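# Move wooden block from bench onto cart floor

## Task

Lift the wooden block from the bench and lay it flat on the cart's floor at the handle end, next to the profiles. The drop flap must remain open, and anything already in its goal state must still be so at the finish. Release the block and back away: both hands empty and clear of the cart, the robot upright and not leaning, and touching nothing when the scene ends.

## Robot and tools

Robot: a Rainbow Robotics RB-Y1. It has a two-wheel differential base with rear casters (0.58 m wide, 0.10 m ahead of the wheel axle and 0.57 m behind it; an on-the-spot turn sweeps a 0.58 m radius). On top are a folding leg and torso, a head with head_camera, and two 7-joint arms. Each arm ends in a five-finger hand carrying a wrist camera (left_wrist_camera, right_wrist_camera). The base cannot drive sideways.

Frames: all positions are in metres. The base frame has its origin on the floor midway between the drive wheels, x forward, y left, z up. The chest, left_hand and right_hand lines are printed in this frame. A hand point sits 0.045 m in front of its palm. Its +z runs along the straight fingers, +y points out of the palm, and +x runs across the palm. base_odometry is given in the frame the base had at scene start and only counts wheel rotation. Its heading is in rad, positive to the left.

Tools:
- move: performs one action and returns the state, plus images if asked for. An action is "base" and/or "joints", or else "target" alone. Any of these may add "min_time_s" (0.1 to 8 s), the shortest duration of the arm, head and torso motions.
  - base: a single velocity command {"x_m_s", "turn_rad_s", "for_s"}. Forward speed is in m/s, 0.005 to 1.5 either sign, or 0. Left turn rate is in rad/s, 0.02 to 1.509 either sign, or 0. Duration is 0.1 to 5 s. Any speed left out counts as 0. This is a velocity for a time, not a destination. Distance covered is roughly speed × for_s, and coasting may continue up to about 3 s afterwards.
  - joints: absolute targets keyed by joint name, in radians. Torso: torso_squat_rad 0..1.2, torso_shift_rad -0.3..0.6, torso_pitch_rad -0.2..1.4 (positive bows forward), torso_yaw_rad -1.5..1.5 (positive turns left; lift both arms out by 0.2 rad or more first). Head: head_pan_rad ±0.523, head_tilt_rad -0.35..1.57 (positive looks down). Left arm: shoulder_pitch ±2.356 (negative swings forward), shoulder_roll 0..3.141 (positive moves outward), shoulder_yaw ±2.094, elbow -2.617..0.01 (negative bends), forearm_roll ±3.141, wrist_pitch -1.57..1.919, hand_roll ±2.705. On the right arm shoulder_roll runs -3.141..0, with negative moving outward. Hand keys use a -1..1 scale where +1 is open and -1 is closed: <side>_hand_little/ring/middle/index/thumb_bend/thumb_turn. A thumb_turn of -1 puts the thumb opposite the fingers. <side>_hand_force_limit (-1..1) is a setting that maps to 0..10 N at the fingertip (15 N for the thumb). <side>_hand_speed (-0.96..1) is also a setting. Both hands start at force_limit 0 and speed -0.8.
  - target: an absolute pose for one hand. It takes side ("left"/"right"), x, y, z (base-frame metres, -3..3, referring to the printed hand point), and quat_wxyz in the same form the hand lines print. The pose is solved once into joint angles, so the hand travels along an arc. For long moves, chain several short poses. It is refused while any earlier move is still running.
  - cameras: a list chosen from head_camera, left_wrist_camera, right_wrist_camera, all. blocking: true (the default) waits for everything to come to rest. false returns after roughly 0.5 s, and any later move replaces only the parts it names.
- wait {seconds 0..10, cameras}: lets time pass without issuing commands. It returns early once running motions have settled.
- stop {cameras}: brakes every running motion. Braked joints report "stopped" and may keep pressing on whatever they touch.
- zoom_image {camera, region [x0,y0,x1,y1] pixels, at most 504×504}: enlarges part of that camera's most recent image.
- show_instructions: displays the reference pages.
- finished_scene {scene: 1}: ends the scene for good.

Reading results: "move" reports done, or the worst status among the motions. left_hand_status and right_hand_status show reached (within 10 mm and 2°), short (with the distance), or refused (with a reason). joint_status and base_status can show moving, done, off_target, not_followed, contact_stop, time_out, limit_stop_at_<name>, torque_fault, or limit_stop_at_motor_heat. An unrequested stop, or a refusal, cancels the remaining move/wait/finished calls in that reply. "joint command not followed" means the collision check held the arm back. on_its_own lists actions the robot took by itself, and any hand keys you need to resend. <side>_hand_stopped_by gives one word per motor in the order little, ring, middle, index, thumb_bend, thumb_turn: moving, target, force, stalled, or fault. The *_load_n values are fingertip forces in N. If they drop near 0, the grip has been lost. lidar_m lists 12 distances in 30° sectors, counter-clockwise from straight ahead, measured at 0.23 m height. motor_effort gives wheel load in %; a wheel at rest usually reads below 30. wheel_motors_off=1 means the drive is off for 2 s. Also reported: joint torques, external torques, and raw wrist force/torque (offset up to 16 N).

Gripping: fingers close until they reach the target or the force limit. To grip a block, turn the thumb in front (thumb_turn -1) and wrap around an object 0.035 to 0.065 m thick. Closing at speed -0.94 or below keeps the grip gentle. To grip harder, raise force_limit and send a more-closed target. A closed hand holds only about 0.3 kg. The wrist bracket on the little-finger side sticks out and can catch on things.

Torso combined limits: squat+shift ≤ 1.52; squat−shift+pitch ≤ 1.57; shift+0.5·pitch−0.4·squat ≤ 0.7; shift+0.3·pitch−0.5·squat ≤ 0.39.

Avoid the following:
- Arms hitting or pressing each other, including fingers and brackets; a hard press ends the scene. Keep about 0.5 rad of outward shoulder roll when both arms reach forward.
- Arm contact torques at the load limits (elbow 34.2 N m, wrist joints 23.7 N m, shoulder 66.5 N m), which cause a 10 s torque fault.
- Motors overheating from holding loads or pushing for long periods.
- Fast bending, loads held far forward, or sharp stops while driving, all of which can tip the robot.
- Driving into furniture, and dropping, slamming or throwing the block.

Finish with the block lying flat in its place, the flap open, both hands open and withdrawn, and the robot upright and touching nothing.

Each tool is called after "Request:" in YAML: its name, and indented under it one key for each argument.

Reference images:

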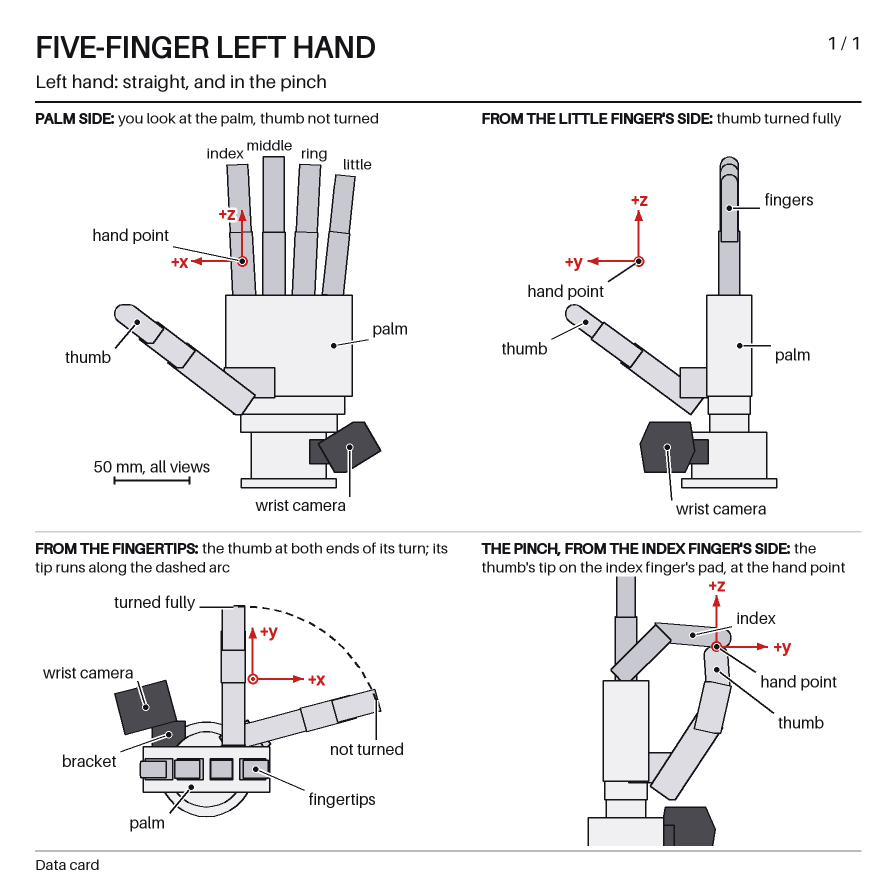

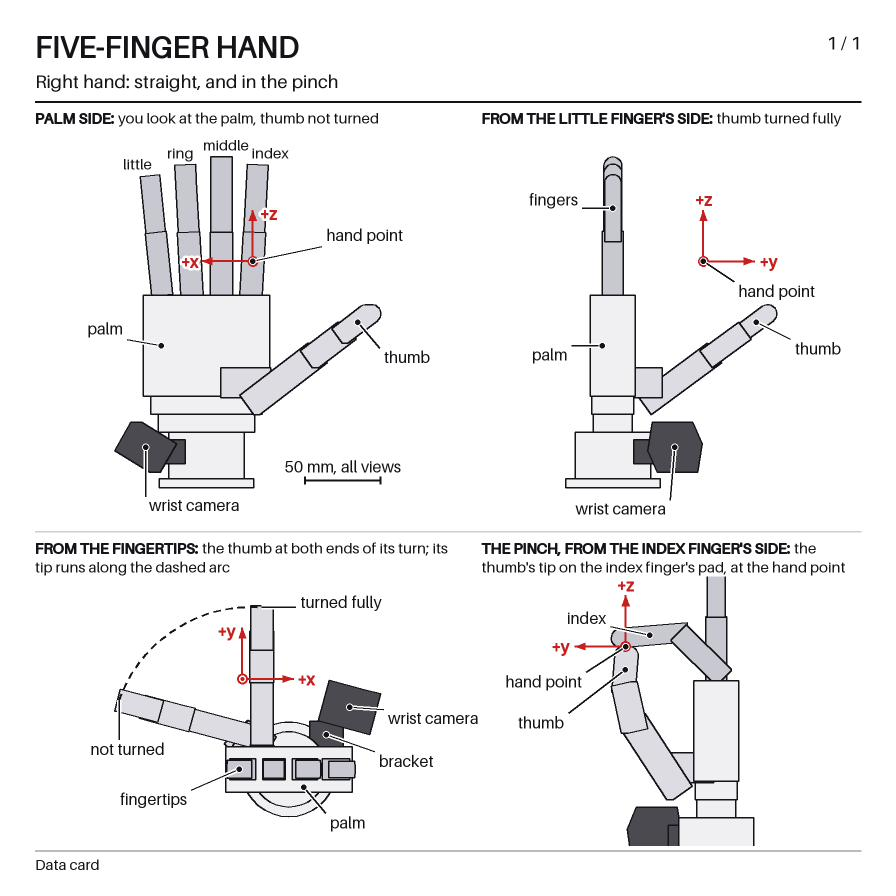

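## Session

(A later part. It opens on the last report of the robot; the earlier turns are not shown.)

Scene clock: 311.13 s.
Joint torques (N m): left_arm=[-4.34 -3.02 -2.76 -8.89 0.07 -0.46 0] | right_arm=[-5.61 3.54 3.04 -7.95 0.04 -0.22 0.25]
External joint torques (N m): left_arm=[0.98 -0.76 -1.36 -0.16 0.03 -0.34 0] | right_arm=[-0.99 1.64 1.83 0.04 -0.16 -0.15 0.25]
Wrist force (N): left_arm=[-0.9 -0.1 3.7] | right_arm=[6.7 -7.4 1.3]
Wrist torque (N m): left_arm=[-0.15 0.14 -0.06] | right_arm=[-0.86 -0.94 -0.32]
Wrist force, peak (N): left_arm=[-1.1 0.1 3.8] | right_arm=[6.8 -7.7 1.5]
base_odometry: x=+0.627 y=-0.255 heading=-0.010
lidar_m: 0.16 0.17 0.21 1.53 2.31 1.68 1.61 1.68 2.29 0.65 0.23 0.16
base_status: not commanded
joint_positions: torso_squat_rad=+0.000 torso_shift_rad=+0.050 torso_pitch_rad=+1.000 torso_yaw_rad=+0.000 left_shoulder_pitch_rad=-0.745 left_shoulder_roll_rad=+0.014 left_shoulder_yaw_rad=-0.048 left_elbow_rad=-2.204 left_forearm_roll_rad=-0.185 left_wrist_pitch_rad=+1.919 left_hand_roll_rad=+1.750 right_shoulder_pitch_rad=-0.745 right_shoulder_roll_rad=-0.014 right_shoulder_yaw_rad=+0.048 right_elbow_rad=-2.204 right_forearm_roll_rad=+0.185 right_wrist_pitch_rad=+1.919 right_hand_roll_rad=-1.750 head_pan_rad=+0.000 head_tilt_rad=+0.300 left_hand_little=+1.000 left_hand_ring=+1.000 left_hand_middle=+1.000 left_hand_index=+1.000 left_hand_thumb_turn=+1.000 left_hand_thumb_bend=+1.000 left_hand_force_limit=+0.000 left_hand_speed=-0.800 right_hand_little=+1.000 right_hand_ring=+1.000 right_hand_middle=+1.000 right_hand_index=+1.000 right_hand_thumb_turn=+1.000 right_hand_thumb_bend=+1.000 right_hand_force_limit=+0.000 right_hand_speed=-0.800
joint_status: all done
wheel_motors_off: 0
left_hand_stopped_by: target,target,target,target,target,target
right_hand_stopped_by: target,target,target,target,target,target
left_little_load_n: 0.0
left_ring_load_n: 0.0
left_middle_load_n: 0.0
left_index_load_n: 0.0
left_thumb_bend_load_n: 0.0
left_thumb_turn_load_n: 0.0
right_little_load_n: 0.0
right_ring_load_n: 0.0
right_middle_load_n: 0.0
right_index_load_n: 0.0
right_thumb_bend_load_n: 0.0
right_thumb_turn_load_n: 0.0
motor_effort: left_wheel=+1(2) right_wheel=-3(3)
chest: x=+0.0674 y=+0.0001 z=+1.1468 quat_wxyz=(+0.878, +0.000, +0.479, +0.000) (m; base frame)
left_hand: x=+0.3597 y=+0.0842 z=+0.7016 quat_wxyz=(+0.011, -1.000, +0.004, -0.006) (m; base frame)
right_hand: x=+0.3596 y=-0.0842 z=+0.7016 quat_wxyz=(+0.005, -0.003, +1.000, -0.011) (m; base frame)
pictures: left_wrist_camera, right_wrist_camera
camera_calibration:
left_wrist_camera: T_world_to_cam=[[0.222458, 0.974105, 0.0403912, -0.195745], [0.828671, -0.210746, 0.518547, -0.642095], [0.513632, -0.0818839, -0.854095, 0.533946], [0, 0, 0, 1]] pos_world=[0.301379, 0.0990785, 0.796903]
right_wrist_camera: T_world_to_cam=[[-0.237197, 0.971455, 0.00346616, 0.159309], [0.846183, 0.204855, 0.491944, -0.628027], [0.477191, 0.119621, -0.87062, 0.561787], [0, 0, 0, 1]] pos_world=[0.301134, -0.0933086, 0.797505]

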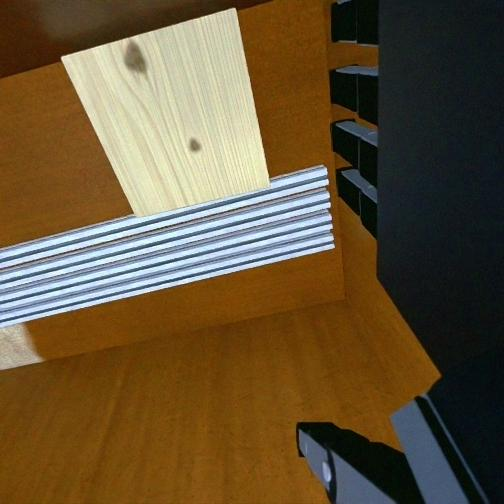

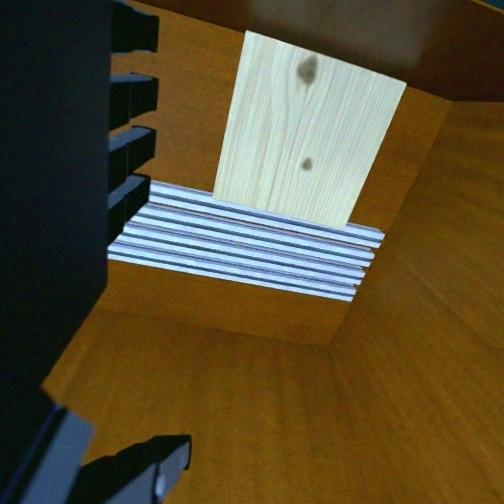

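Request:
move:
  base: {"x_m_s": -0.25, "for_s": 2.0}
  cameras: ["head_camera"]

Request:
move:
  joints: {"torso_pitch_rad": 0.5, "torso_shift_rad": 0.0, "head_tilt_rad": 0.45, "left_shoulder_pitch_rad": -0.639, "left_shoulder_roll_rad": 0.036, "left_shoulder_yaw_rad": 0.091, "left_elbow_rad": -1.782, "left_forearm_roll_rad": -0.017, "left_wrist_pitch_rad": 1.888, "left_hand_roll_rad": 1.681, "right_shoulder_pitch_rad": -0.639, "right_shoulder_roll_rad": -0.036, "right_shoulder_yaw_rad": -0.091, "right_elbow_rad": -1.782, "right_forearm_roll_rad": 0.017, "right_wrist_pitch_rad": 1.888, "right_hand_roll_rad": -1.681}
  min_time_s: 2
  cameras: ["head_camera"]

Scene clock: 317.33 s.
Joint torques (N m): left_arm=[-4.32 -2.91 -2.75 -8.83 0.16 -0.35 -0.19] | right_arm=[-5.28 3.93 3.12 -7.83 0.22 -0.2 0.29]
External joint torques (N m): left_arm=[1.01 -0.65 -1.35 -0.1 0.12 -0.23 -0.2] | right_arm=[-0.66 2.03 1.91 0.16 0.01 -0.13 0.29]
Wrist force (N): left_arm=[-0.9 -0.1 3.5] | right_arm=[6.3 -7.6 1.5]
Wrist torque (N m): left_arm=[-0.14 0.13 -0.05] | right_arm=[-0.92 -0.88 -0.33]
Wrist force, peak (N): left_arm=[-1.2 -0.1 3.9] | right_arm=[6.8 -7.6 1.9]
move: done
base_odometry: x=+0.127 y=-0.251 heading=-0.009
lidar_m: 0.66 0.69 1.71 4.49 1.59 1.16 1.11 1.17 1.57 4.26 0.94 0.68
base_status: done (sent for 2 of 2 s)
joint_positions: torso_squat_rad=+0.000 torso_shift_rad=+0.050 torso_pitch_rad=+1.000 torso_yaw_rad=+0.000 left_shoulder_pitch_rad=-0.745 left_shoulder_roll_rad=+0.014 left_shoulder_yaw_rad=-0.048 left_elbow_rad=-2.204 left_forearm_roll_rad=-0.185 left_wrist_pitch_rad=+1.919 left_hand_roll_rad=+1.750 right_shoulder_pitch_rad=-0.745 right_shoulder_roll_rad=-0.014 right_shoulder_yaw_rad=+0.048 right_elbow_rad=-2.204 right_forearm_roll_rad=+0.185 right_wrist_pitch_rad=+1.919 right_hand_roll_rad=-1.750 head_pan_rad=+0.000 head_tilt_rad=+0.300 left_hand_little=+1.000 left_hand_ring=+1.000 left_hand_middle=+1.000 left_hand_index=+1.000 left_hand_thumb_turn=+1.000 left_hand_thumb_bend=+1.000 left_hand_force_limit=+0.000 left_hand_speed=-0.800 right_hand_little=+1.000 right_hand_ring=+1.000 right_hand_middle=+1.000 right_hand_index=+1.000 right_hand_thumb_turn=+1.000 right_hand_thumb_bend=+1.000 right_hand_force_limit=+0.000 right_hand_speed=-0.800
joint_status: not commanded
wheel_motors_off: 0
left_hand_stopped_by: target,target,target,target,target,target
right_hand_stopped_by: target,target,target,target,target,target
left_little_load_n: -0.5
left_ring_load_n: 0.0
left_middle_load_n: 0.0
left_index_load_n: 0.0
left_thumb_bend_load_n: 0.0
left_thumb_turn_load_n: 0.0
right_little_load_n: 0.0
right_ring_load_n: 0.0
right_middle_load_n: 0.0
right_index_load_n: 0.0
right_thumb_bend_load_n: -0.5
right_thumb_turn_load_n: 0.0
motor_effort: left_wheel=+6(24) right_wheel=-3(17)
chest: x=+0.0673 y=+0.0001 z=+1.1468 quat_wxyz=(+0.878, +0.000, +0.479, +0.000) (m; base frame)
left_hand: x=+0.3597 y=+0.0842 z=+0.7018 quat_wxyz=(+0.011, -1.000, +0.004, -0.006) (m; base frame)
right_hand: x=+0.3596 y=-0.0842 z=+0.7017 quat_wxyz=(+0.006, -0.003, +1.000, -0.011) (m; base frame)
pictures: head_camera
camera_calibration:
head_camera: T_world_to_cam=[[-0.0168461, -0.999771, 0.0132227, -0.00908676], [-0.976314, 0.013595, -0.215933, 0.576576], [0.215704, -0.0165472, -0.976319, 1.10143], [0, 0, 0, 1]] pos_world=[0.325184, 0.00130226, 1.19997]

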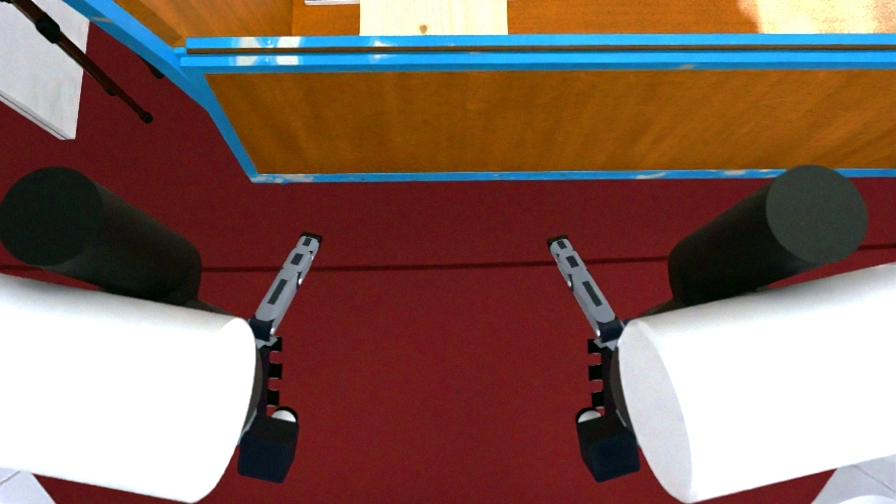

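Scene clock: 319.67 s.
Joint torques (N m): left_arm=[-9.23 1.88 1.67 -8.4 0.59 -0.47 -0.32] | right_arm=[-10.4 -1.69 -0.84 -7.31 -0.06 -0.16 0.24]
External joint torques (N m): left_arm=[2.57 0.99 1.85 0.48 0.49 -0.37 -0.32] | right_arm=[0.56 -0.53 -1.04 0.84 -0.23 -0.1 0.24]
Wrist force (N): left_arm=[-0.8 -0.1 4.0] | right_arm=[6.4 -7.8 1.4]
Wrist torque (N m): left_arm=[-0.12 0.16 0.00] | right_arm=[-0.94 -0.92 -0.33]
Wrist force, peak (N): left_arm=[-1.0 0.2 4.0] | right_arm=[6.6 -8.0 1.4]
move: done
base_odometry: x=+0.127 y=-0.251 heading=-0.009
lidar_m: 0.65 0.68 1.71 4.47 1.60 1.16 1.11 1.16 1.58 4.26 0.94 0.67
base_status: not commanded
joint_positions: torso_squat_rad=+0.000 torso_shift_rad=+0.000 torso_pitch_rad=+0.500 torso_yaw_rad=+0.000 left_shoulder_pitch_rad=-0.639 left_shoulder_roll_rad=+0.036 left_shoulder_yaw_rad=+0.091 left_elbow_rad=-1.782 left_forearm_roll_rad=-0.017 left_wrist_pitch_rad=+1.888 left_hand_roll_rad=+1.681 right_shoulder_pitch_rad=-0.639 right_shoulder_roll_rad=-0.036 right_shoulder_yaw_rad=-0.091 right_elbow_rad=-1.782 right_forearm_roll_rad=+0.017 right_wrist_pitch_rad=+1.888 right_hand_roll_rad=-1.681 head_pan_rad=+0.000 head_tilt_rad=+0.450 left_hand_little=+1.000 left_hand_ring=+1.000 left_hand_middle=+1.000 left_hand_index=+1.000 left_hand_thumb_turn=+1.000 left_hand_thumb_bend=+1.000 left_hand_force_limit=+0.000 left_hand_speed=-0.800 right_hand_little=+1.000 right_hand_ring=+1.000 right_hand_middle=+1.000 right_hand_index=+1.000 right_hand_thumb_turn=+1.000 right_hand_thumb_bend=+1.000 right_hand_force_limit=+0.000 right_hand_speed=-0.800
joint_status: all done
wheel_motors_off: 0
left_hand_stopped_by: target,target,target,target,target,target
right_hand_stopped_by: target,target,target,target,target,target
left_little_load_n: 0.0
left_ring_load_n: 0.0
left_middle_load_n: 0.0
left_index_load_n: 0.0
left_thumb_bend_load_n: 0.0
left_thumb_turn_load_n: 0.0
right_little_load_n: 0.0
right_ring_load_n: 0.0
right_middle_load_n: 0.0
right_index_load_n: 0.0
right_thumb_bend_load_n: 0.0
right_thumb_turn_load_n: 0.0
motor_effort: left_wheel=+6(6) right_wheel=-3(7)
chest: x=-0.0797 y=+0.0002 z=+1.2520 quat_wxyz=(+0.969, +0.000, +0.247, +0.000) (m; base frame)
left_hand: x=+0.3001 y=+0.1196 z=+0.8251 quat_wxyz=(+0.000, -1.000, +0.001, +0.000) (m; base frame)
right_hand: x=+0.2999 y=-0.1194 z=+0.8250 quat_wxyz=(+0.000, -0.001, +1.000, +0.000) (m; base frame)
pictures: head_camera
camera_calibration:
head_camera: T_world_to_cam=[[-0.0202192, -0.999774, 0.00661686, -0.00547522], [-0.843135, 0.0134938, -0.537533, 0.859627], [0.537322, -0.0164474, -0.843217, 1.12338], [0, 0, 0, 1]] pos_world=[0.121056, 0.00140301, 1.40936]

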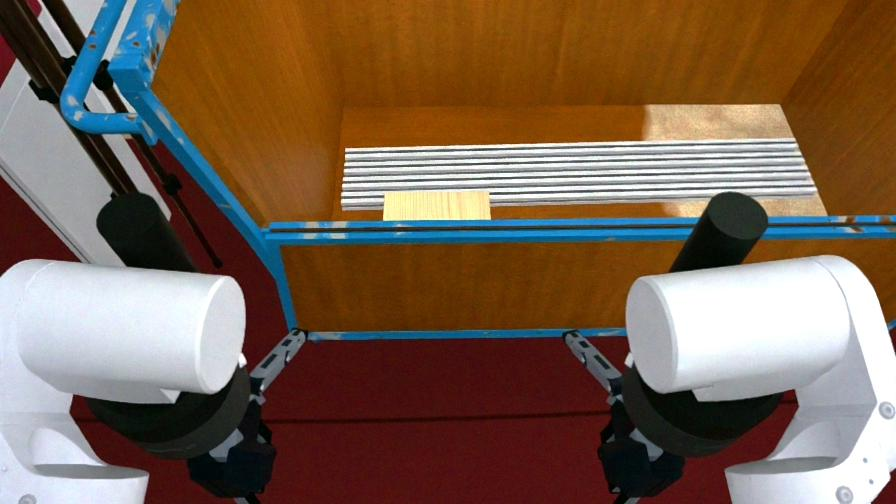

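Request:
zoom_image:
  camera: "head_camera"
  region: [320, 130, 560, 250]

Scaled by 2.100 from the camera's 896x504 image, which has a finer 1280x720 frame.

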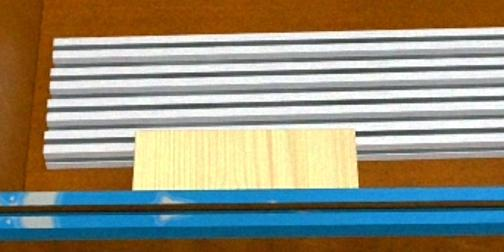

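Request:
finished_scene:

The scene is finished: the task was done.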